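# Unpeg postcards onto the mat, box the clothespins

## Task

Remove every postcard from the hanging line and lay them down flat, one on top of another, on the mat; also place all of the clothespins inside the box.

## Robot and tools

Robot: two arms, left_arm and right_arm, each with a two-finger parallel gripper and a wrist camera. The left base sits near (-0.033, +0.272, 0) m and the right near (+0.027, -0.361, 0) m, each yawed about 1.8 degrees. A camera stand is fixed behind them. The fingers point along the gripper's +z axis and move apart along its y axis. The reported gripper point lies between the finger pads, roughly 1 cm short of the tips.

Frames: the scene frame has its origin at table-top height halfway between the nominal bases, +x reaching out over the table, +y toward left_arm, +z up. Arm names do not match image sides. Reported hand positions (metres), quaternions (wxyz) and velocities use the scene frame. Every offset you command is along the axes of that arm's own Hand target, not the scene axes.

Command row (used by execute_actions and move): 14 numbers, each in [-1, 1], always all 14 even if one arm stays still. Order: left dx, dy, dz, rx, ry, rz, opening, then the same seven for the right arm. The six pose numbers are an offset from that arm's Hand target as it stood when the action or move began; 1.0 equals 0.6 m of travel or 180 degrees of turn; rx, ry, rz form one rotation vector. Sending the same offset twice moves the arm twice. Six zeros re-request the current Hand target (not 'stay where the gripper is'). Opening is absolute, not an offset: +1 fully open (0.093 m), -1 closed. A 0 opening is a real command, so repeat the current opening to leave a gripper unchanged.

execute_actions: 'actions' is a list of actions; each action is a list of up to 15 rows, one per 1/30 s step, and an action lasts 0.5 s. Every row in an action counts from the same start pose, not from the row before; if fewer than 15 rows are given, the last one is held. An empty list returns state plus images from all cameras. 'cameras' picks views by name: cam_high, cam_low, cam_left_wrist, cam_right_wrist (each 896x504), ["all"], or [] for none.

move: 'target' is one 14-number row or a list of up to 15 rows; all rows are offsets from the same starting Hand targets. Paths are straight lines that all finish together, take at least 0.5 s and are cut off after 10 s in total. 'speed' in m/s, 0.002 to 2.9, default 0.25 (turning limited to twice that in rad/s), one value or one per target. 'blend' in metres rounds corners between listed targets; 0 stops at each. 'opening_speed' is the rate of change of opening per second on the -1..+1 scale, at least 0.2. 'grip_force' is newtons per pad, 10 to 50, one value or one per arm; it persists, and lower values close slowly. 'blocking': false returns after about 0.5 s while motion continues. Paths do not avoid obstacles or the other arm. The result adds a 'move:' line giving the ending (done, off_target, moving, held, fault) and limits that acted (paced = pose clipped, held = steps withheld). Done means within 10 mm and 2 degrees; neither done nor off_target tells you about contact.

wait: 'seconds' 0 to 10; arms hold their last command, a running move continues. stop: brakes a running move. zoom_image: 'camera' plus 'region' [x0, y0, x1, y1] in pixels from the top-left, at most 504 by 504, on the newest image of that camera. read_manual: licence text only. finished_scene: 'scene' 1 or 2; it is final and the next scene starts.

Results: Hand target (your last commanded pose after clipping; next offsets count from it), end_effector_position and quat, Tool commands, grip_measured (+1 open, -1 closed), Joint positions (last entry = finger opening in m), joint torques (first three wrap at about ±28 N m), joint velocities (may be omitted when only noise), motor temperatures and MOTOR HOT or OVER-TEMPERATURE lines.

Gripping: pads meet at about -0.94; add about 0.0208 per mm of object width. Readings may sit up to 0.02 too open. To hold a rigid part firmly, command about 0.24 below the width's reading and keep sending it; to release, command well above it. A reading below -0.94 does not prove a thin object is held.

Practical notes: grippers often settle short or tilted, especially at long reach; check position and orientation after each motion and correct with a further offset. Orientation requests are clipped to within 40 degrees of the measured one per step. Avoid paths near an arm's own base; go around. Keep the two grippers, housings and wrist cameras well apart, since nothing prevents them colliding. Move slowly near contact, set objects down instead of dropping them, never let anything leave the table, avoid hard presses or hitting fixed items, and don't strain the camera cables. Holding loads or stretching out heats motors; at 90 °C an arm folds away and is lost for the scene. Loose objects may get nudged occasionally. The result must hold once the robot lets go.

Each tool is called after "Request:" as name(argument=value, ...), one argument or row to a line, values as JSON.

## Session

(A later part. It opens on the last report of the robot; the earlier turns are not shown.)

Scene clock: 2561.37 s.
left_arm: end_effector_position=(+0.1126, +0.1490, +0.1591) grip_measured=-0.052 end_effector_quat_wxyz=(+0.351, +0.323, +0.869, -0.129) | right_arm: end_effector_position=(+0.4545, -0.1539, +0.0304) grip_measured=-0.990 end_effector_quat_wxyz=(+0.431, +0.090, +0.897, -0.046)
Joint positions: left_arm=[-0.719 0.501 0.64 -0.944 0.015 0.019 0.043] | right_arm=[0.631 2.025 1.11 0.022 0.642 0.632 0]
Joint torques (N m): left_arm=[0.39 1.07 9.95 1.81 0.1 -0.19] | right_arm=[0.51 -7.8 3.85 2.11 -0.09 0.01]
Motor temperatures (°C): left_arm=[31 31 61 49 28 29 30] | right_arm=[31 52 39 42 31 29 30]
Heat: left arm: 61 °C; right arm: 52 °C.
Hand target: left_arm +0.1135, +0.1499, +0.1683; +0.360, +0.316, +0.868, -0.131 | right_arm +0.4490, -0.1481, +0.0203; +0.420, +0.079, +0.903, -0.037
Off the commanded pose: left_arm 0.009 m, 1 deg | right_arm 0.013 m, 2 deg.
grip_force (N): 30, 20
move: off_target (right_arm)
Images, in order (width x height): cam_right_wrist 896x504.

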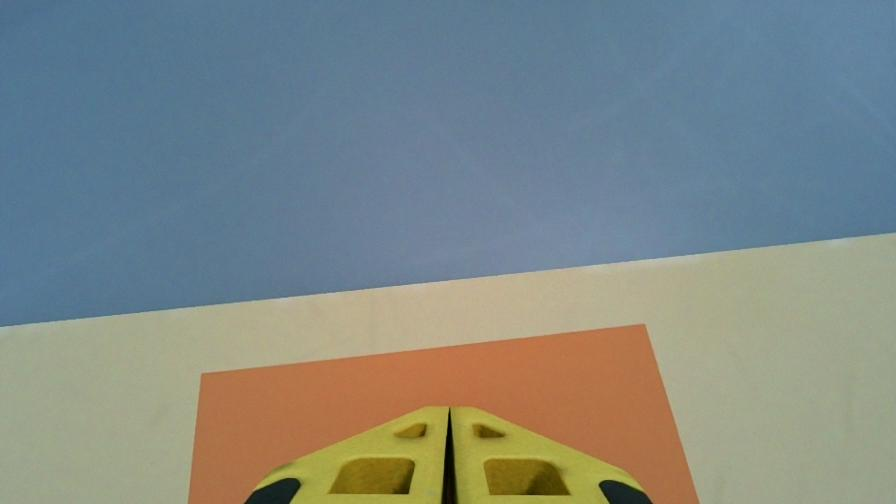

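Request:
move(
  target=[0,0,0,0,0,0,-0.05,0,0,0,0,0,0,0.8],
  opening_speed=1.0,
  cameras=["cam_right_wrist"],
)

Scene clock: 2604.47 s.
left_arm: end_effector_position=(+0.1126, +0.1490, +0.1591) grip_measured=-0.052 end_effector_quat_wxyz=(+0.351, +0.323, +0.869, -0.129) | right_arm: end_effector_position=(+0.4551, -0.1527, +0.0309) grip_measured=+0.799 end_effector_quat_wxyz=(+0.432, +0.090, +0.896, -0.043)
Joint positions: left_arm=[-0.719 0.501 0.64 -0.944 0.015 0.019 0.043] | right_arm=[0.631 2.025 1.11 0.029 0.637 0.632 0.084]
Joint torques (N m): left_arm=[0.42 0.79 10.09 1.93 0.04 -0.12] | right_arm=[0.51 -7.8 3.85 2.04 -0.04 0.02]
Motor temperatures (°C): left_arm=[31 30 61 49 28 29 30] | right_arm=[31 52 37 43 31 29 30]
Heat: left arm: 61 °C; right arm: 52 °C.
Hand target: left_arm +0.1135, +0.1499, +0.1683; +0.360, +0.316, +0.868, -0.131 | right_arm +0.4490, -0.1481, +0.0203; +0.420, +0.079, +0.903, -0.037
Off the commanded pose: left_arm 0.009 m, 1 deg | right_arm 0.013 m, 2 deg.
grip_force (N): 30, 20
move: off_target (right_arm)
Images, in order (width x height): cam_right_wrist 896x504.

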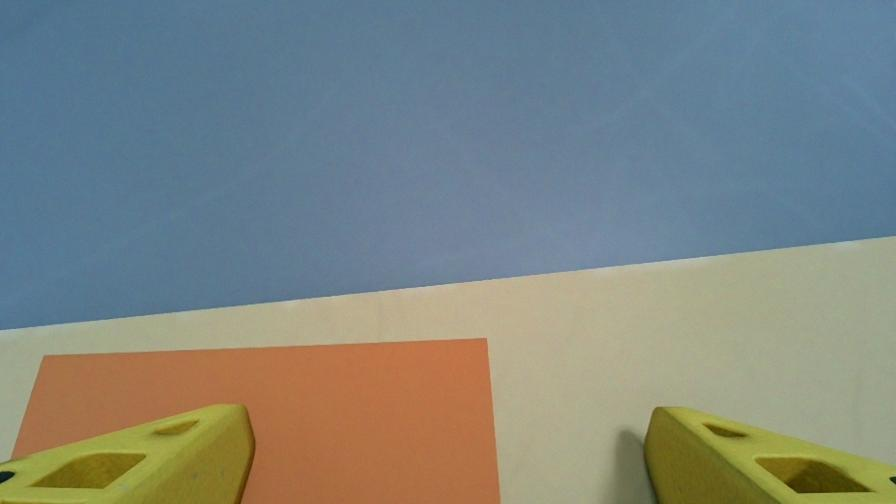

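Request:
move(
  target=[
    [0,0,0,0,0,0,-0.05,-0.0512,0,-0.0167,0,0,0,0.8],
    [0,0,0,0,0,0,-0.05,-0.0343,0.0718,-0.0367,0,0,0.0072,0.8],
  ],
  speed=[0.03,0.08],
  blend=[0.003,0],
  cameras=["cam_right_wrist"],
)

Scene clock: 2630.17 s.
left_arm: end_effector_position=(+0.1126, +0.1490, +0.1591) grip_measured=-0.052 end_effector_quat_wxyz=(+0.351, +0.323, +0.869, -0.129) | right_arm: end_effector_position=(+0.4461, -0.1099, +0.0431) grip_measured=+0.799 end_effector_quat_wxyz=(+0.409, +0.078, +0.908, -0.037)
Joint positions: left_arm=[-0.719 0.501 0.64 -0.944 0.015 0.019 0.043] | right_arm=[0.714 2.061 1.277 -0.188 0.64 0.715 0.084]
Joint torques (N m): left_arm=[0.29 1.14 10.11 1.86 0.04 -0.16] | right_arm=[-0.09 -8.42 7.54 1.85 0.47 0.16]
Motor temperatures (°C): left_arm=[31 30 62 49 28 29 30] | right_arm=[31 52 37 42 31 29 30]
Heat: left arm: 62 °C; right arm: 52 °C.
Hand target: left_arm +0.1135, +0.1499, +0.1683; +0.360, +0.316, +0.868, -0.131 | right_arm +0.4530, -0.1051, +0.0504; +0.421, +0.090, +0.902, -0.032
Off the commanded pose: left_arm 0.009 m, 1 deg | right_arm 0.011 m, 2 deg.
grip_force (N): 30, 20
move: off_target (right_arm)
Images, in order (width x height): cam_right_wrist 896x504.

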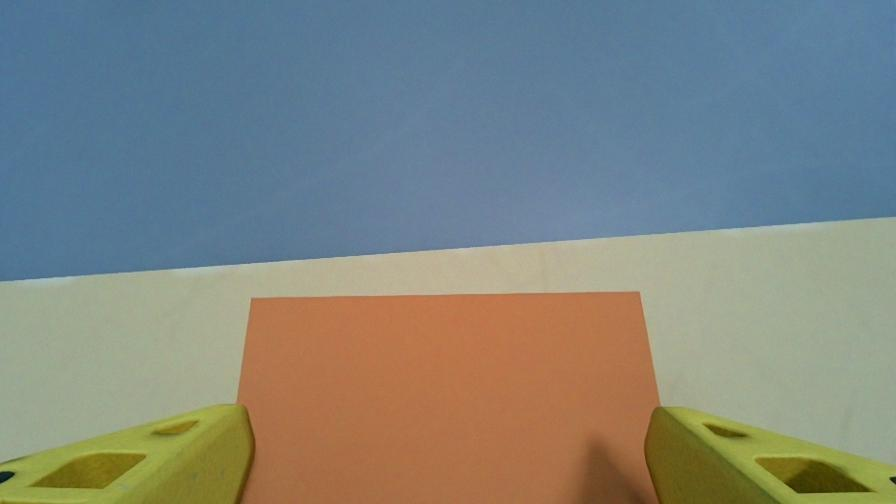

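Request:
move(
  target=[0,0,0,0,0,0,-0.05,0.0424,0,0.0272,0,0,0,0.8],
  speed=0.05,
  cameras=["cam_right_wrist"],
)

Scene clock: 2637.70 s.
left_arm: end_effector_position=(+0.1126, +0.1490, +0.1591) grip_measured=-0.052 end_effector_quat_wxyz=(+0.351, +0.323, +0.869, -0.129) | right_arm: end_effector_position=(+0.4534, -0.1044, +0.0312) grip_measured=+0.799 end_effector_quat_wxyz=(+0.424, +0.089, +0.901, -0.031)
Joint positions: left_arm=[-0.719 0.501 0.64 -0.944 0.015 0.019 0.043] | right_arm=[0.717 2.111 1.277 -0.108 0.66 0.726 0.084]
Joint torques (N m): left_arm=[0.44 1.26 9.83 1.86 0.08 -0.18] | right_arm=[0.35 -8.05 3.78 2.11 0.32 0.16]
Motor temperatures (°C): left_arm=[31 30 62 49 28 29 30] | right_arm=[31 53 37 41 31 29 30]
Heat: left arm: 62 °C; right arm: 53 °C.
Hand target: left_arm +0.1135, +0.1499, +0.1683; +0.360, +0.316, +0.868, -0.131 | right_arm +0.4492, -0.1038, +0.0203; +0.421, +0.090, +0.902, -0.032
Off the commanded pose: left_arm 0.009 m, 1 deg | right_arm 0.012 m, 0 deg.
grip_force (N): 30, 20
move: off_target (right_arm)
Images, in order (width x height): cam_right_wrist 896x504.

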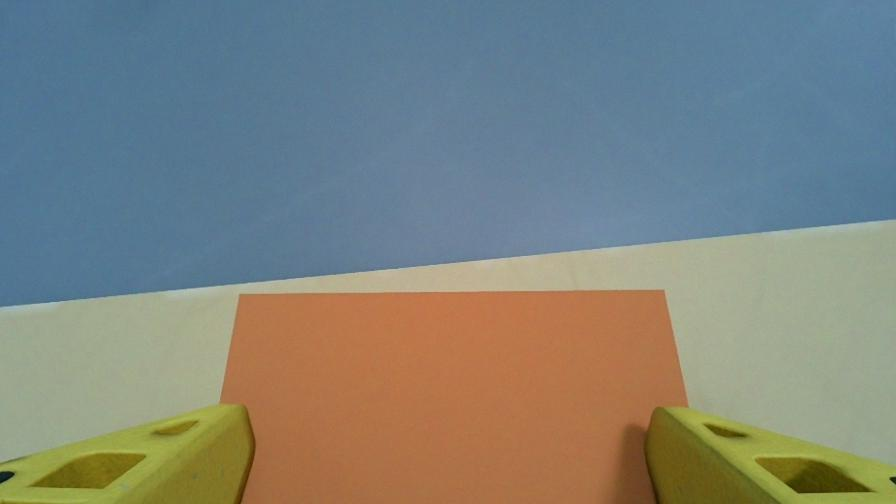

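Request:
move(
  target=[0,0,0,0,0,0,-0.05,-0.0084,-0.0606,0.0082,-0.0637,0.0015,-0.0536,0.8],
  speed=0.04,
  cameras=["cam_right_wrist","cam_high"],
)

Scene clock: 2666.23 s.
left_arm: end_effector_position=(+0.1126, +0.1490, +0.1591) grip_measured=-0.052 end_effector_quat_wxyz=(+0.351, +0.323, +0.869, -0.129) | right_arm: end_effector_position=(+0.4568, -0.1350, +0.0292) grip_measured=+0.799 end_effector_quat_wxyz=(+0.441, -0.025, +0.897, +0.021)
Joint positions: left_arm=[-0.719 0.501 0.64 -0.944 0.015 0.019 0.043] | right_arm=[0.596 1.993 0.998 0.259 0.431 0.38 0.084]
Joint torques (N m): left_arm=[0.42 0.68 10.13 1.87 0.11 -0.17] | right_arm=[-1.36 -9.07 3.21 1.99 -0.25 0.1]
Motor temperatures (°C): left_arm=[31 30 62 49 28 29 30] | right_arm=[31 55 36 42 31 29 30]
Heat: left arm: 62 °C; right arm: 55 °C.
Hand target: left_arm +0.1135, +0.1499, +0.1683; +0.360, +0.316, +0.868, -0.131 | right_arm +0.4492, -0.1409, +0.0203; +0.421, -0.029, +0.906, +0.023
Off the commanded pose: left_arm 0.009 m, 1 deg | right_arm 0.013 m, 3 deg.
grip_force (N): 30, 20
move: off_target (right_arm)
Images, in order (width x height): cam_high 896x504, cam_right_wrist 896x504.

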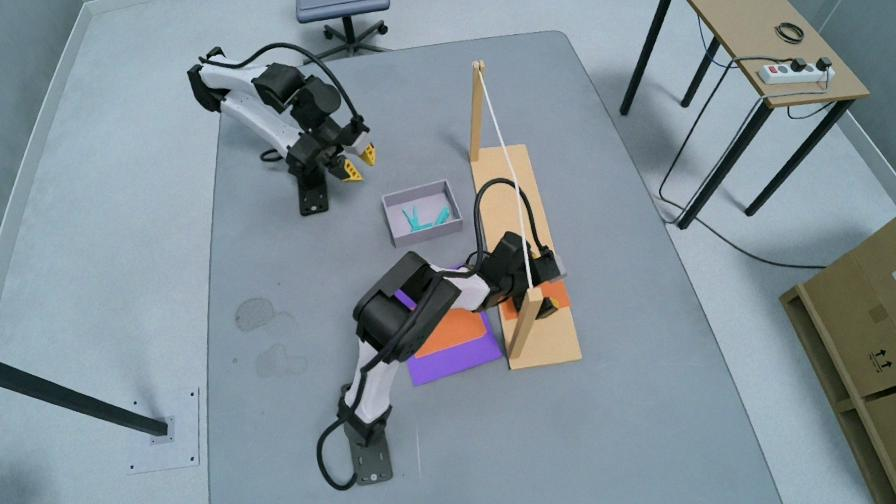

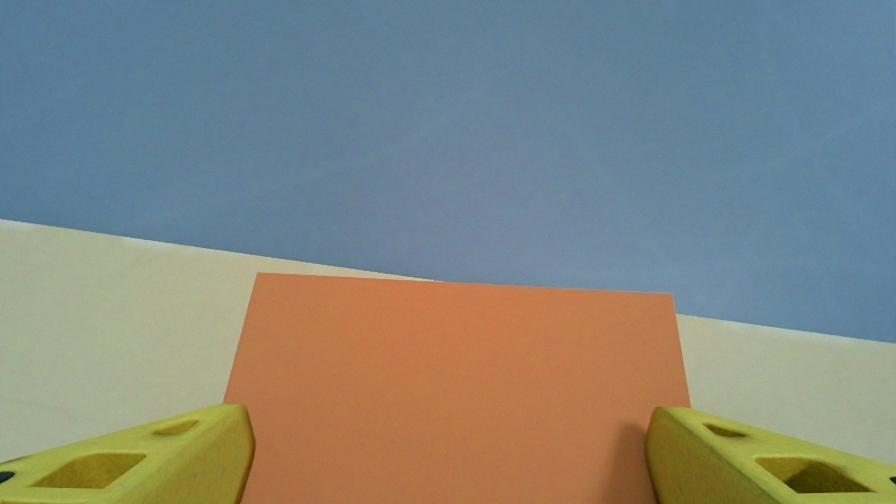

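Request:
move(
  target=[
    [0,0,0,0,0,0,-0.05,-0.0512,0.006,-0.0165,0,0,0,0.8],
    [0,0,0,0,0,0,-0.05,-0.066,0.0053,-0.0377,0,0,0,0.1],
  ],
  speed=[0.03,0.06],
  blend=[0.003,0],
  cameras=["cam_right_wrist"],
)

Scene clock: 2702.53 s.
left_arm: end_effector_position=(+0.1126, +0.1490, +0.1591) grip_measured=-0.052 end_effector_quat_wxyz=(+0.351, +0.323, +0.869, -0.129) | right_arm: end_effector_position=(+0.4476, -0.1452, +0.0423) grip_measured=+0.101 end_effector_quat_wxyz=(+0.400, -0.036, +0.916, +0.002)
Joint positions: left_arm=[-0.719 0.501 0.64 -0.944 0.015 0.019 0.043] | right_arm=[0.582 1.923 1.047 0.042 0.407 0.378 0.05]
Joint torques (N m): left_arm=[0.46 0.73 10.02 1.89 0.01 -0.17] | right_arm=[-0.68 -10.36 7.27 2.24 -0.03 0.04]
Motor temperatures (°C): left_arm=[31 30 62 49 28 29 30] | right_arm=[31 56 36 41 31 29 30]
Heat: left arm: 62 °C; right arm: 56 °C.
Hand target: left_arm +0.1135, +0.1499, +0.1683; +0.360, +0.316, +0.868, -0.131 | right_arm +0.4573, -0.1380, +0.0652; +0.421, -0.029, +0.906, +0.023
Off the commanded pose: left_arm 0.009 m, 1 deg | right_arm 0.026 m, 4 deg.
grip_force (N): 30, 20
move: off_target (right_arm); target 2's new opening was sent with right_arm's hand 0.026 m and 4 deg from that target
Images, in order (width x height): cam_right_wrist 896x504.

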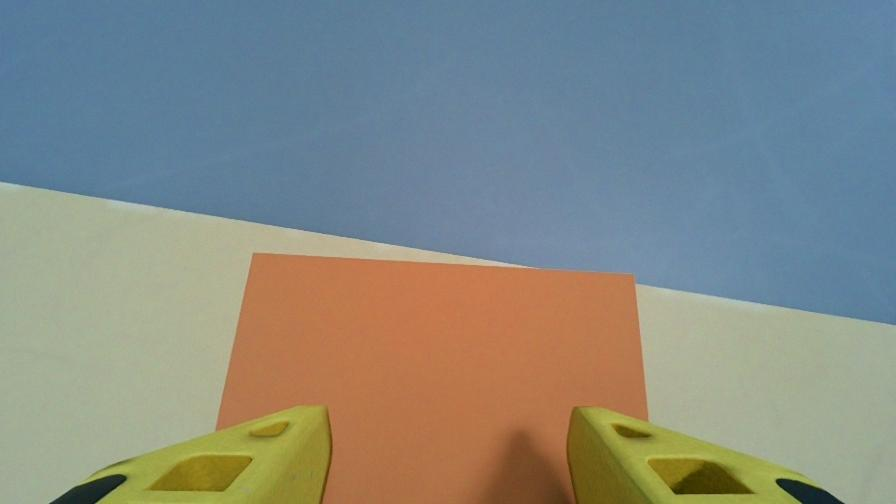

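Request:
move(
  target=[0,0,0,0,0,0,-0.05,0.066,-0.0137,0.037,0,0,0,0.1],
  speed=0.05,
  cameras=["cam_right_wrist"],
)

Scene clock: 2724.53 s.
left_arm: end_effector_position=(+0.1126, +0.1490, +0.1591) grip_measured=-0.052 end_effector_quat_wxyz=(+0.351, +0.323, +0.869, -0.129) | right_arm: end_effector_position=(+0.4511, -0.1439, +0.0303) grip_measured=+0.101 end_effector_quat_wxyz=(+0.429, -0.027, +0.903, +0.021)
Joint positions: left_arm=[-0.719 0.501 0.64 -0.944 0.015 0.019 0.043] | right_arm=[0.58 1.958 0.975 0.224 0.407 0.377 0.05]
Joint torques (N m): left_arm=[0.54 1.06 9.84 1.9 0.09 -0.17] | right_arm=[-0.98 -6.86 3.92 2.47 -0.08 0.02]
Motor temperatures (°C): left_arm=[31 30 62 49 28 29 30] | right_arm=[31 55 38 43 31 29 30]
Heat: left arm: 62 °C; right arm: 55 °C.
Hand target: left_arm +0.1135, +0.1499, +0.1683; +0.360, +0.316, +0.868, -0.131 | right_arm +0.4493, -0.1460, +0.0205; +0.421, -0.029, +0.906, +0.023
Off the commanded pose: left_arm 0.009 m, 1 deg | right_arm 0.010 m, 1 deg.
grip_force (N): 30, 20
move: done
Images, in order (width x height): cam_right_wrist 896x504.

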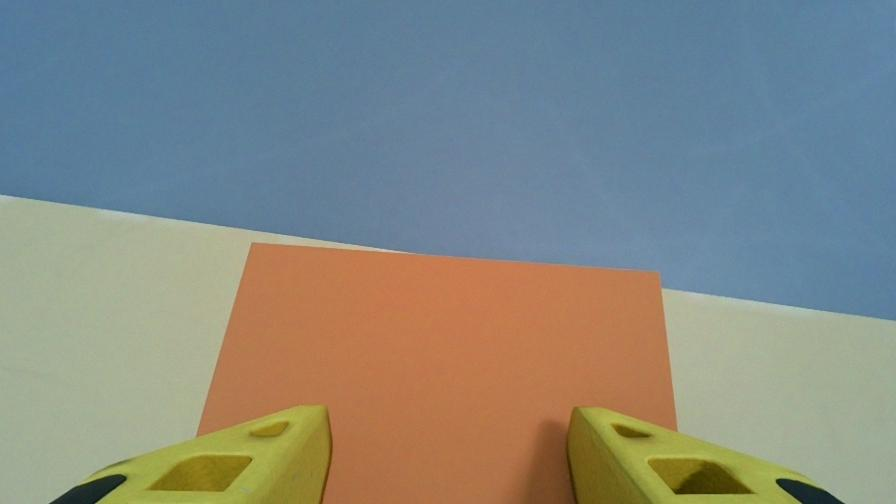

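Request:
move(
  target=[0,0,0,0,0,0,-0.05,0.0325,-0.0064,-0.0387,-0.0297,0.0007,-0.025,0.1],
  speed=0.04,
  cameras=["cam_right_wrist","cam_high"],
)

Scene clock: 2735.53 s.
left_arm: end_effector_position=(+0.1126, +0.1490, +0.1591) grip_measured=-0.052 end_effector_quat_wxyz=(+0.351, +0.323, +0.869, -0.129) | right_arm: end_effector_position=(+0.4284, -0.1485, +0.0287) grip_measured=+0.101 end_effector_quat_wxyz=(+0.439, -0.076, +0.894, +0.045)
Joint positions: left_arm=[-0.719 0.501 0.64 -0.944 0.015 0.019 0.043] | right_arm=[0.573 1.884 0.819 0.363 0.329 0.284 0.05]
Joint torques (N m): left_arm=[0.62 0.64 10.18 1.84 0.07 -0.14] | right_arm=[-0.9 -8.17 3.08 2.07 -0.31 0.02]
Motor temperatures (°C): left_arm=[31 30 62 49 28 29 30] | right_arm=[31 54 37 43 31 29 30]
Heat: left arm: 62 °C; right arm: 54 °C.
Hand target: left_arm +0.1135, +0.1499, +0.1683; +0.360, +0.316, +0.868, -0.131 | right_arm +0.4194, -0.1520, +0.0206; +0.419, -0.084, +0.903, +0.049
Off the commanded pose: left_arm 0.009 m, 1 deg | right_arm 0.013 m, 3 deg.
grip_force (N): 30, 20
move: off_target (right_arm)
Images, in order (width x height): cam_high 896x504, cam_right_wrist 896x504.

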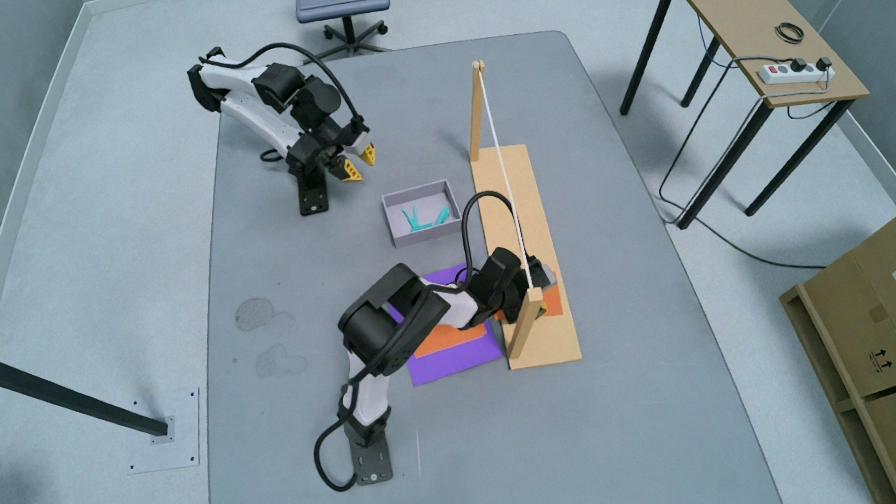

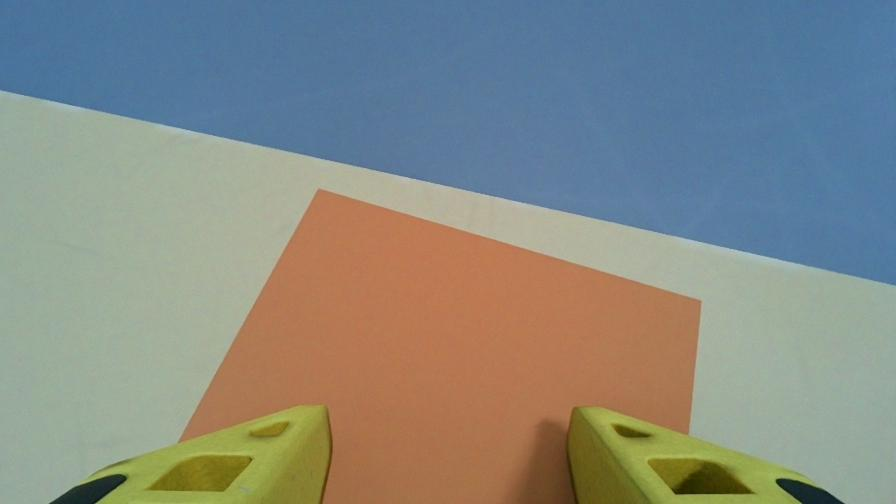

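Request:
move(
  target=[
    [0,0,0,0,0,0,-0.05,-0.063,0.0073,-0.0158,0,0,0,0.1],
    [0,0,0,0,0,0,-0.05,-0.096,-0.0023,0,0.0893,-0.0021,0.0753,0.8],
  ],
  speed=[0.03,0.08],
  blend=[0.003,0],
  cameras=["cam_right_wrist"],
)

Scene clock: 2785.47 s.
left_arm: end_effector_position=(+0.1126, +0.1490, +0.1591) grip_measured=-0.052 end_effector_quat_wxyz=(+0.351, +0.323, +0.869, -0.129) | right_arm: end_effector_position=(+0.4490, -0.1531, +0.0565) grip_measured=+0.799 end_effector_quat_wxyz=(+0.409, +0.072, +0.909, -0.035)
Joint positions: left_arm=[-0.719 0.501 0.64 -0.944 0.015 0.019 0.043] | right_arm=[0.621 1.941 1.146 -0.12 0.578 0.612 0.084]
Joint torques (N m): left_arm=[0.47 1.01 10 1.92 0.02 -0.23] | right_arm=[0.24 -7.57 7.68 2.01 0.4 0.19]
Motor temperatures (°C): left_arm=[31 30 62 49 28 29 30] | right_arm=[31 53 36 42 31 29 30]
Heat: left arm: 62 °C; right arm: 53 °C.
Hand target: left_arm +0.1135, +0.1499, +0.1683; +0.360, +0.316, +0.868, -0.131 | right_arm +0.4561, -0.1469, +0.0645; +0.421, +0.082, +0.903, -0.028
Off the commanded pose: left_arm 0.009 m, 1 deg | right_arm 0.012 m, 2 deg.
grip_force (N): 30, 20
move: off_target (right_arm); target 2's new opening was sent with right_arm's hand 0.012 m and 2 deg from that target
Images, in order (width x height): cam_right_wrist 896x504.

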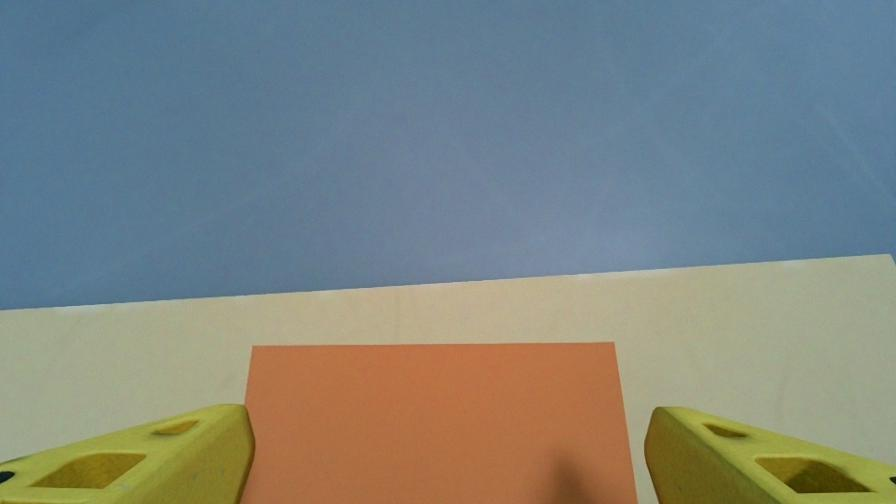

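Request:
move(
  target=[
    [0,0,0,0,0,0,-0.05,0.0623,-0.0047,0.0398,0,0,0,0.8],
    [0,0,0,0,0,0,-0.05,0.0623,-0.0047,0.0398,-0.0765,0.0018,-0.0644,0.8],
  ],
  speed=[0.05,0.1],
  cameras=["cam_right_wrist"],
)

Scene clock: 2804.67 s.
left_arm: end_effector_position=(+0.1126, +0.1490, +0.1591) grip_measured=-0.052 end_effector_quat_wxyz=(+0.351, +0.323, +0.869, -0.129) | right_arm: end_effector_position=(+0.4589, -0.1464, +0.0292) grip_measured=+0.799 end_effector_quat_wxyz=(+0.440, -0.050, +0.896, +0.031)
Joint positions: left_arm=[-0.719 0.501 0.64 -0.944 0.015 0.019 0.043] | right_arm=[0.55 1.97 0.955 0.305 0.358 0.308 0.084]
Joint torques (N m): left_arm=[0.18 0.72 10.22 1.92 0.09 -0.16] | right_arm=[-0.8 -8.8 3.29 2.08 -0.36 0]
Motor temperatures (°C): left_arm=[31 30 62 49 28 29 30] | right_arm=[31 52 37 42 31 29 30]
Heat: left arm: 62 °C; right arm: 52 °C.
Hand target: left_arm +0.1135, +0.1499, +0.1683; +0.360, +0.316, +0.868, -0.131 | right_arm +0.4501, -0.1480, +0.0206; +0.420, -0.060, +0.905, +0.038
Off the commanded pose: left_arm 0.009 m, 1 deg | right_arm 0.013 m, 3 deg.
grip_force (N): 30, 20
move: off_target (right_arm)
Images, in order (width x height): cam_right_wrist 896x504.

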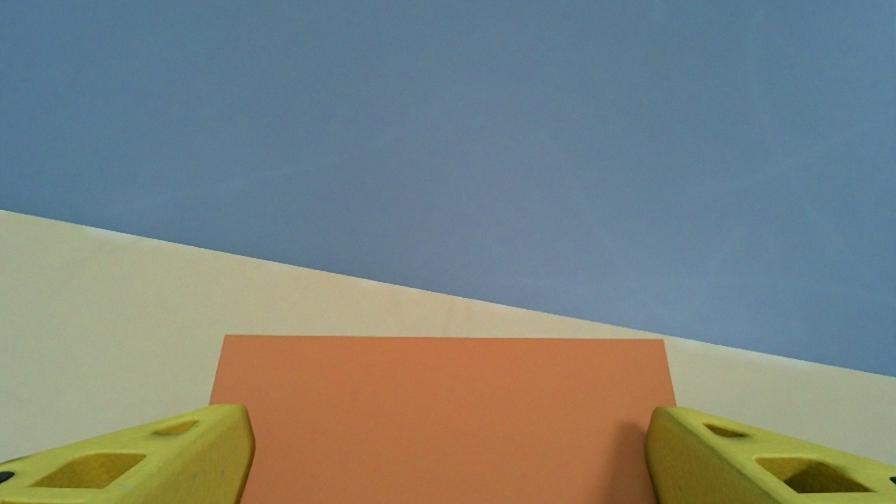

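Request:
move(
  target=[
    [0,0,0,0,0,0,-0.05,-0.0627,0.0072,-0.0163,0,0,0,0.8],
    [0,0,0,0,0,0,-0.05,-0.0773,0.0085,-0.0375,0,0,0,0.0],
    [0,0,0,0,0,0,-0.05,-0.0015,0.0127,-0.105,0,0,0,0.0],
  ],
  speed=[0.03,0.06,0.08],
  blend=[0.003,0,0],
  cameras=["cam_right_wrist","cam_high"],
)

Scene clock: 2839.73 s.
left_arm: end_effector_position=(+0.1126, +0.1490, +0.1591) grip_measured=-0.052 end_effector_quat_wxyz=(+0.351, +0.323, +0.869, -0.129) | right_arm: end_effector_position=(+0.3996, -0.1499, +0.0493) grip_measured=+0.001 end_effector_quat_wxyz=(+0.400, -0.071, +0.913, +0.028)
Joint positions: left_arm=[-0.719 0.501 0.64 -0.944 0.015 0.019 0.043] | right_arm=[0.623 1.749 0.842 0.093 0.366 0.355 0.045]
Joint torques (N m): left_arm=[0.13 0.85 9.96 1.86 0.01 -0.17] | right_arm=[0.21 -8.76 4.36 2.57 0.27 0.15]
Motor temperatures (°C): left_arm=[31 30 62 49 28 29 30] | right_arm=[31 55 37 41 31 29 30]
Heat: left arm: 62 °C; right arm: 55 °C.
Hand target: left_arm +0.1135, +0.1499, +0.1683; +0.360, +0.316, +0.868, -0.131 | right_arm +0.4019, -0.1478, +0.0618; +0.420, -0.060, +0.905, +0.038
Off the commanded pose: left_arm 0.009 m, 1 deg | right_arm 0.013 m, 3 deg.
grip_force (N): 30, 20
move: off_target (right_arm); target 2's new opening was sent with right_arm's hand 0.026 m and 4 deg from that target
Images, in order (width x height): cam_high 896x504, cam_right_wrist 896x504.

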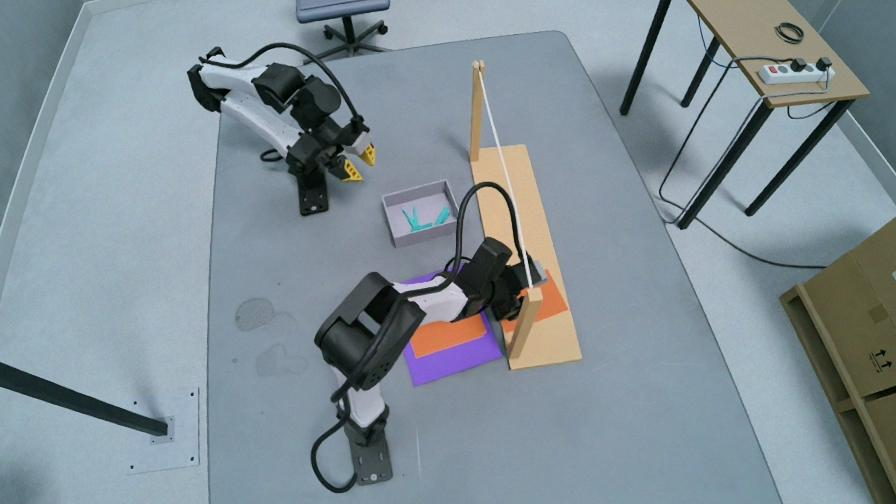

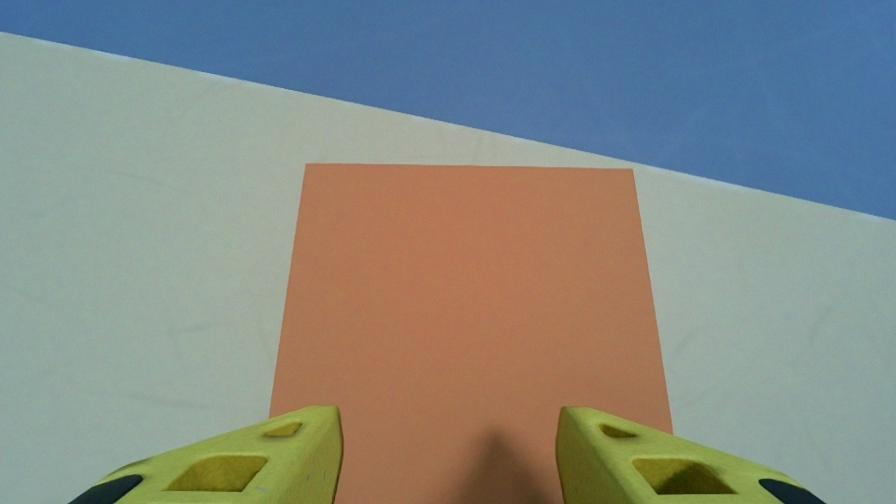

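Request:
move(
  target=[
    [0,0,0,0,0,0,-0.05,0.0585,0,0.0375,0,0,0,0],
    [0,0,0,0,0,0,-0.05,0.0905,-0.007,-0.0003,0,0,0,0],
  ],
  speed=[0.05,0.04],
  cameras=["cam_right_wrist","cam_high"],
)

Scene clock: 2864.60 s.
left_arm: end_effector_position=(+0.1126, +0.1490, +0.1591) grip_measured=-0.052 end_effector_quat_wxyz=(+0.351, +0.323, +0.869, -0.129) | right_arm: end_effector_position=(+0.3779, -0.1522, +0.0283) grip_measured=+0.001 end_effector_quat_wxyz=(+0.436, -0.060, +0.897, +0.041)
Joint positions: left_arm=[-0.719 0.501 0.64 -0.944 0.015 0.019 0.043] | right_arm=[0.673 1.759 0.661 0.356 0.421 0.386 0.045]
Joint torques (N m): left_arm=[0.47 1.13 9.98 1.87 0.12 -0.18] | right_arm=[0.38 -6.93 2.91 1.97 0.06 0.23]
Motor temperatures (°C): left_arm=[31 30 62 49 28 29 30] | right_arm=[31 53 36 43 31 29 30]
Heat: left arm: 62 °C; right arm: 53 °C.
Hand target: left_arm +0.1135, +0.1499, +0.1683; +0.360, +0.316, +0.868, -0.131 | right_arm +0.3677, -0.1562, +0.0204; +0.420, -0.060, +0.905, +0.038
Off the commanded pose: left_arm 0.009 m, 1 deg | right_arm 0.014 m, 2 deg.
grip_force (N): 30, 20
move: off_target (right_arm)
Images, in order (width x height): cam_high 896x504, cam_right_wrist 896x504.

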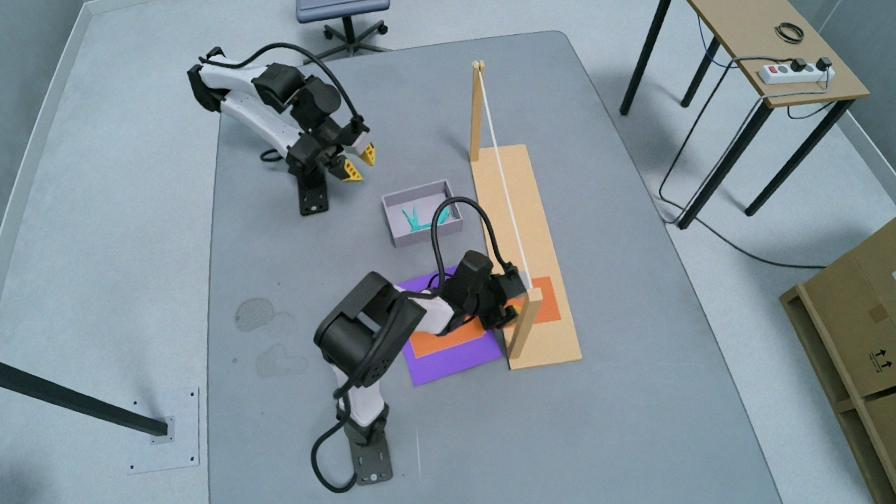

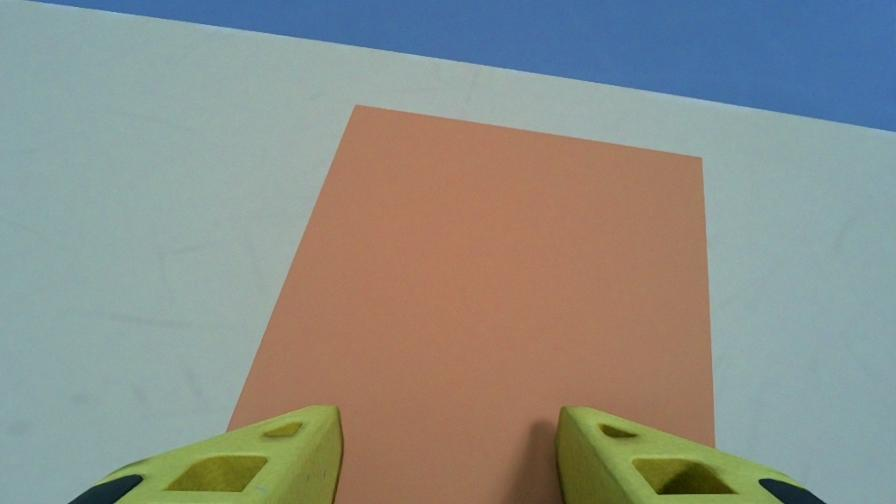

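Request:
move(
  target=[
    [0,0,0,0,0,0,-0.05,-0.0647,0.0083,-0.0137,0,0,0,0],
    [0,0,0,0,0,0,-0.05,-0.0795,0.0097,-0.0348,0,0,0,-1],
    [0,0,0,0,0,0,-0.05,-0.0745,0.0365,-0.027,0,0,0,-1],
    [0,0,0,0,0,0,-0.05,-0.012,0.033,0.0152,0,0,0,-1],
  ],
  speed=[0.03,0.06,0.08,0.05],
  blend=[0.003,0,0,0],
  cameras=["cam_right_wrist"],
)

Scene clock: 2899.10 s.
left_arm: end_effector_position=(+0.1126, +0.1490, +0.1591) grip_measured=-0.052 end_effector_quat_wxyz=(+0.351, +0.323, +0.869, -0.129) | right_arm: end_effector_position=(+0.3809, -0.1339, +0.0293) grip_measured=-0.990 end_effector_quat_wxyz=(+0.427, -0.061, +0.902, +0.040)
Joint positions: left_arm=[-0.719 0.501 0.64 -0.944 0.015 0.019 0.043] | right_arm=[0.708 1.796 0.743 0.279 0.439 0.421 0]
Joint torques (N m): left_arm=[0.47 0.85 9.95 1.93 0.03 -0.16] | right_arm=[0.29 -5.41 3.58 2.38 0.16 0.15]
Motor temperatures (°C): left_arm=[31 29 63 49 28 29 30] | right_arm=[31 53 36 42 31 29 30]
Heat: left arm: 63 °C; right arm: 53 °C.
Hand target: left_arm +0.1135, +0.1499, +0.1683; +0.360, +0.316, +0.868, -0.131 | right_arm +0.3765, -0.1350, +0.0205; +0.420, -0.060, +0.905, +0.038
Off the commanded pose: left_arm 0.009 m, 1 deg | right_arm 0.010 m, 1 deg.
grip_force (N): 30, 20
move: done; target 2's new opening was sent with right_arm's hand 0.021 m and 3 deg from that target
Images, in order (width x height): cam_right_wrist 896x504.

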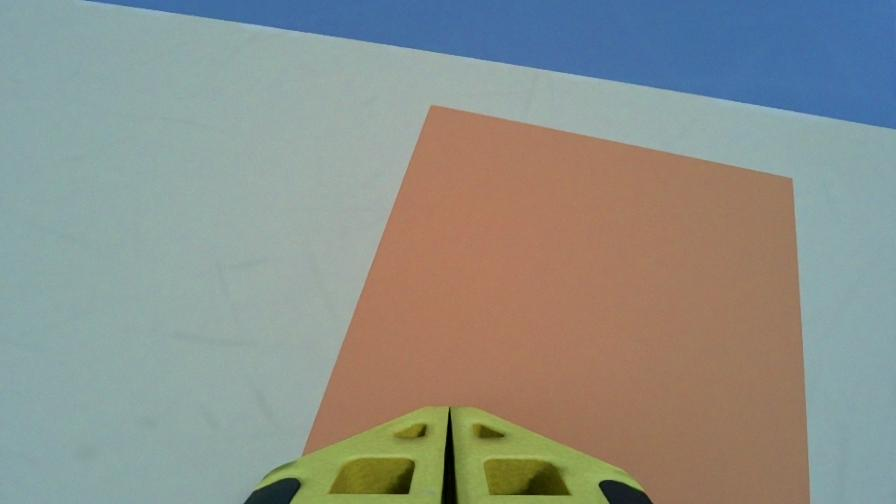

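Request:
move(
  target=[0,0,0,0,0,0,-0.05,0.0267,0.0058,-0.0315,0,0,0,-1],
  speed=0.04,
  cameras=["cam_right_wrist","cam_high"],
)

Scene clock: 2905.80 s.
left_arm: end_effector_position=(+0.1126, +0.1490, +0.1591) grip_measured=-0.052 end_effector_quat_wxyz=(+0.351, +0.323, +0.869, -0.129) | right_arm: end_effector_position=(+0.3617, -0.1303, +0.0283) grip_measured=-0.990 end_effector_quat_wxyz=(+0.436, -0.056, +0.897, +0.044)
Joint positions: left_arm=[-0.719 0.501 0.64 -0.944 0.015 0.019 0.043] | right_arm=[0.765 1.767 0.681 0.315 0.487 0.466 0]
Joint torques (N m): left_arm=[0.31 1.2 10.07 1.93 0.07 -0.11] | right_arm=[0.49 -7.04 2.96 1.84 0.11 0.16]
Motor temperatures (°C): left_arm=[31 29 63 49 28 29 30] | right_arm=[31 52 36 42 31 29 30]
Heat: left arm: 63 °C; right arm: 52 °C.
Hand target: left_arm +0.1135, +0.1499, +0.1683; +0.360, +0.316, +0.868, -0.131 | right_arm +0.3514, -0.1350, +0.0203; +0.420, -0.060, +0.905, +0.038
Off the commanded pose: left_arm 0.009 m, 1 deg | right_arm 0.014 m, 2 deg.
grip_force (N): 30, 20
move: off_target (right_arm)
Images, in order (width x height): cam_high 896x504, cam_right_wrist 896x504.

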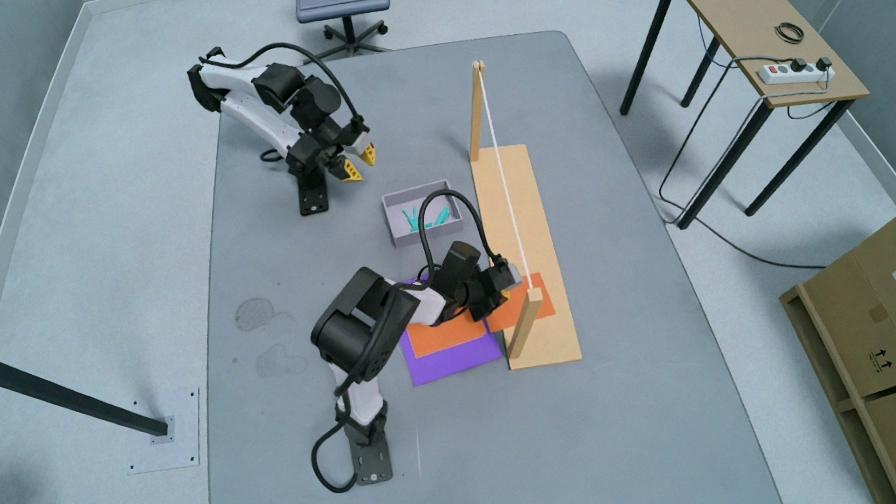

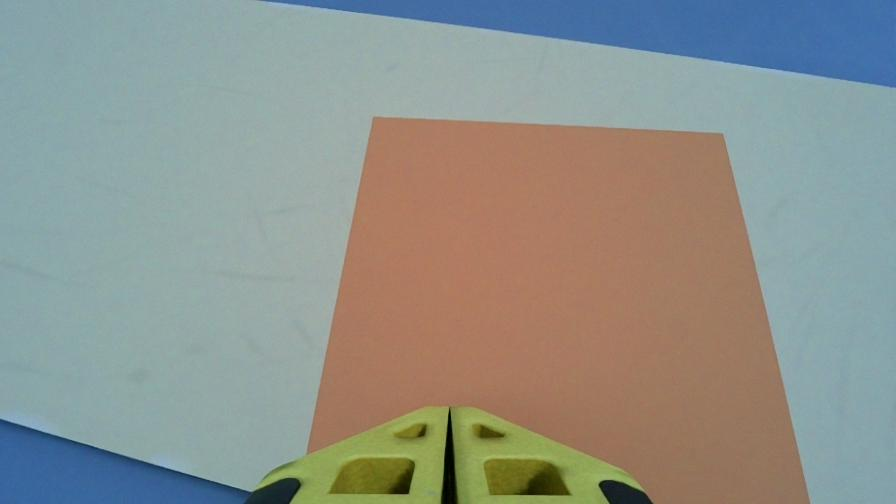

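Request:
move(
  target=[
    [0,0,0,0,0,0,-0.05,-0.0627,0.0072,-0.0163,0,0,0,-1],
    [0,0,0,0,0,0,-0.05,-0.0675,-0.0237,-0.0293,0,0,0,-1],
    [0,0,0,0,0,0,-0.05,-0.0075,-0.031,0.008,0,0,0,-1],
  ],
  speed=[0.03,0.08,0.05],
  blend=[0.003,0.005,0],
  cameras=["cam_right_wrist"],
)

Scene clock: 2942.70 s.
left_arm: end_effector_position=(+0.1126, +0.1490, +0.1591) grip_measured=-0.052 end_effector_quat_wxyz=(+0.351, +0.323, +0.869, -0.129) | right_arm: end_effector_position=(+0.3637, -0.1508, +0.0290) grip_measured=-0.990 end_effector_quat_wxyz=(+0.429, -0.056, +0.901, +0.038)
Joint positions: left_arm=[-0.719 0.501 0.64 -0.944 0.015 0.019 0.043] | right_arm=[0.711 1.723 0.644 0.305 0.451 0.429 0]
Joint torques (N m): left_arm=[0.42 0.94 9.77 1.84 0.1 -0.1] | right_arm=[-0.62 -4.81 3.49 2.38 -0.03 -0.01]
Motor temperatures (°C): left_arm=[31 29 63 49 28 29 30] | right_arm=[31 51 34 42 31 29 30]
Heat: left arm: 63 °C; right arm: 51 °C.
Hand target: left_arm +0.1135, +0.1499, +0.1683; +0.360, +0.316, +0.868, -0.131 | right_arm +0.3606, -0.1525, +0.0205; +0.420, -0.060, +0.905, +0.038
Off the commanded pose: left_arm 0.009 m, 1 deg | right_arm 0.009 m, 1 deg.
grip_force (N): 30, 20
move: done
Images, in order (width x height): cam_right_wrist 896x504.

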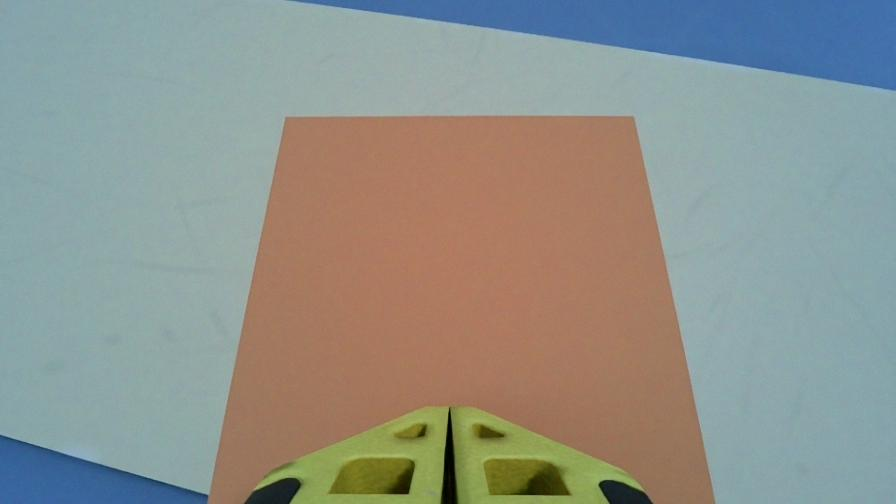

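Request:
move(
  target=[0,0,0,0,0,0,-0.05,0.0218,-0.002,-0.026,0,0,0,-1],
  speed=0.04,
  cameras=["cam_right_wrist","cam_high"],
)

Scene clock: 2972.23 s.
left_arm: end_effector_position=(+0.1126, +0.1490, +0.1591) grip_measured=-0.052 end_effector_quat_wxyz=(+0.351, +0.323, +0.869, -0.129) | right_arm: end_effector_position=(+0.3502, -0.1519, +0.0280) grip_measured=-0.990 end_effector_quat_wxyz=(+0.435, -0.057, +0.898, +0.044)
Joint positions: left_arm=[-0.719 0.501 0.64 -0.944 0.015 0.019 0.043] | right_arm=[0.739 1.692 0.585 0.343 0.466 0.445 0]
Joint torques (N m): left_arm=[0.27 0.76 10.18 2 0.04 -0.17] | right_arm=[0.44 -6.32 2.92 1.9 0.12 0.16]
Motor temperatures (°C): left_arm=[31 29 63 49 28 29 30] | right_arm=[31 50 34 42 31 29 30]
Heat: left arm: 63 °C; right arm: 50 °C.
Hand target: left_arm +0.1135, +0.1499, +0.1683; +0.360, +0.316, +0.868, -0.131 | right_arm +0.3406, -0.1566, +0.0204; +0.420, -0.060, +0.905, +0.038
Off the commanded pose: left_arm 0.009 m, 1 deg | right_arm 0.013 m, 2 deg.
grip_force (N): 30, 20
move: off_target (right_arm)
Images, in order (width x height): cam_high 896x504, cam_right_wrist 896x504.

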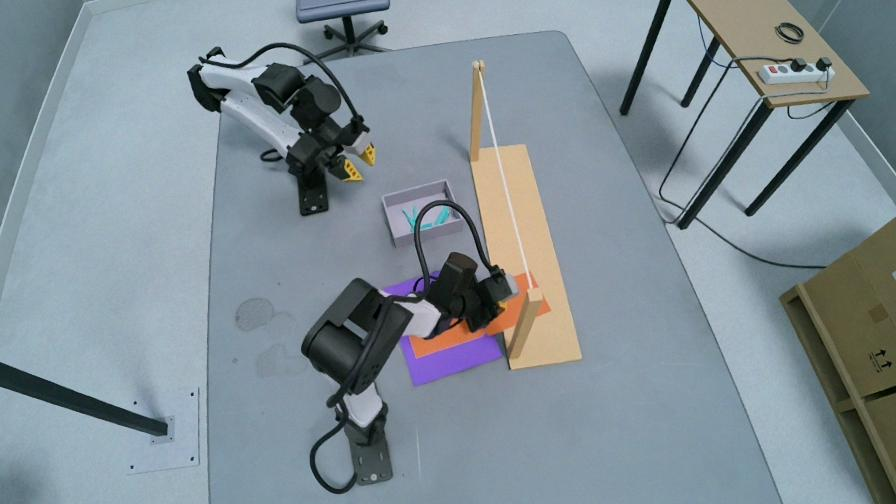

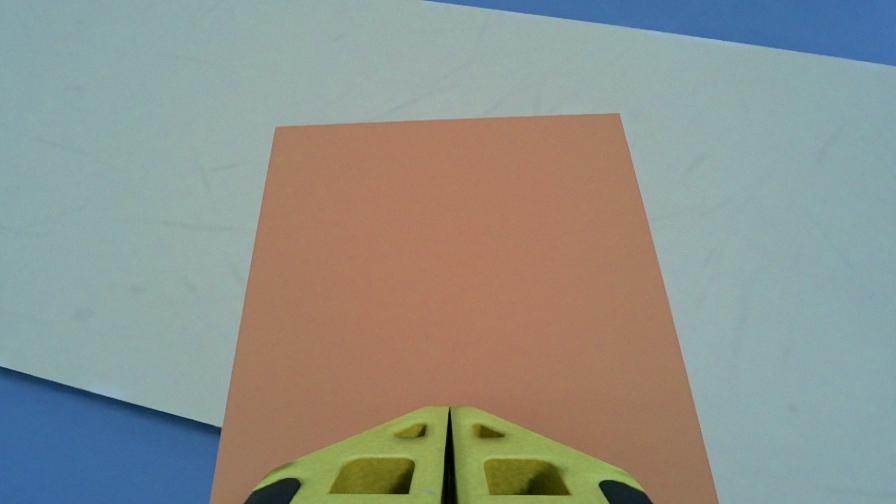

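Request:
zoom_image(
  camera="cam_high",
  region=[370, 230, 590, 400],
)

Scaled by 2.291.

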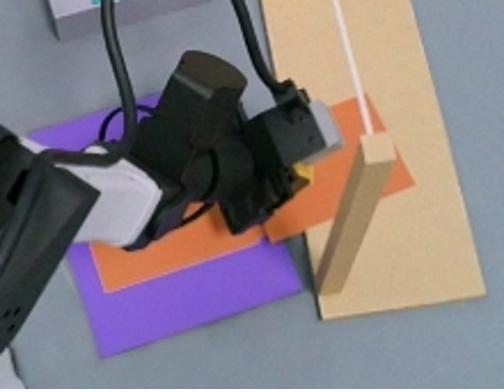

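Request:
move(
  target=[
    [0,0,0,0,0,0,-0.05,-0.0627,0.0088,-0.0162,0,0,0,-1],
    [0,0,0,0,0,0,-0.05,-0.0827,0.0083,-0.0092,0,0,0,-1],
    [0,0,0,0,0,0,-0.05,-0.0233,0.001,0.0277,0,0,0,-1],
  ],
  speed=[0.03,0.08,0.05],
  blend=[0.003,0.005,0],
  cameras=["cam_right_wrist"],
)

Scene clock: 3005.53 s.
left_arm: end_effector_position=(+0.1126, +0.1490, +0.1591) grip_measured=-0.052 end_effector_quat_wxyz=(+0.351, +0.323, +0.869, -0.129) | right_arm: end_effector_position=(+0.3649, -0.1509, +0.0289) grip_measured=-0.990 end_effector_quat_wxyz=(+0.429, -0.057, +0.901, +0.038)
Joint positions: left_arm=[-0.719 0.501 0.64 -0.944 0.015 0.019 0.043] | right_arm=[0.707 1.726 0.647 0.306 0.447 0.425 0]
Joint torques (N m): left_arm=[0.36 1.16 10.09 1.94 0.1 -0.16] | right_arm=[-0.68 -4.85 3.51 2.38 -0.03 -0.01]
Motor temperatures (°C): left_arm=[31 29 63 49 28 29 30] | right_arm=[31 50 34 41 31 29 30]
Heat: left arm: 63 °C; right arm: 50 °C.
Hand target: left_arm +0.1135, +0.1499, +0.1683; +0.360, +0.316, +0.868, -0.131 | right_arm +0.3619, -0.1529, +0.0204; +0.420, -0.060, +0.905, +0.038
Off the commanded pose: left_arm 0.009 m, 1 deg | right_arm 0.009 m, 1 deg.
grip_force (N): 30, 20
move: done
Images, in order (width x height): cam_right_wrist 896x504.

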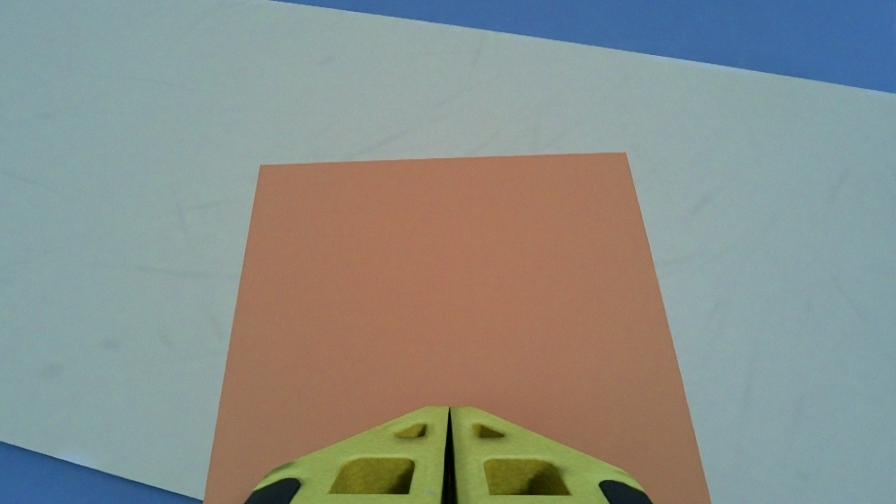

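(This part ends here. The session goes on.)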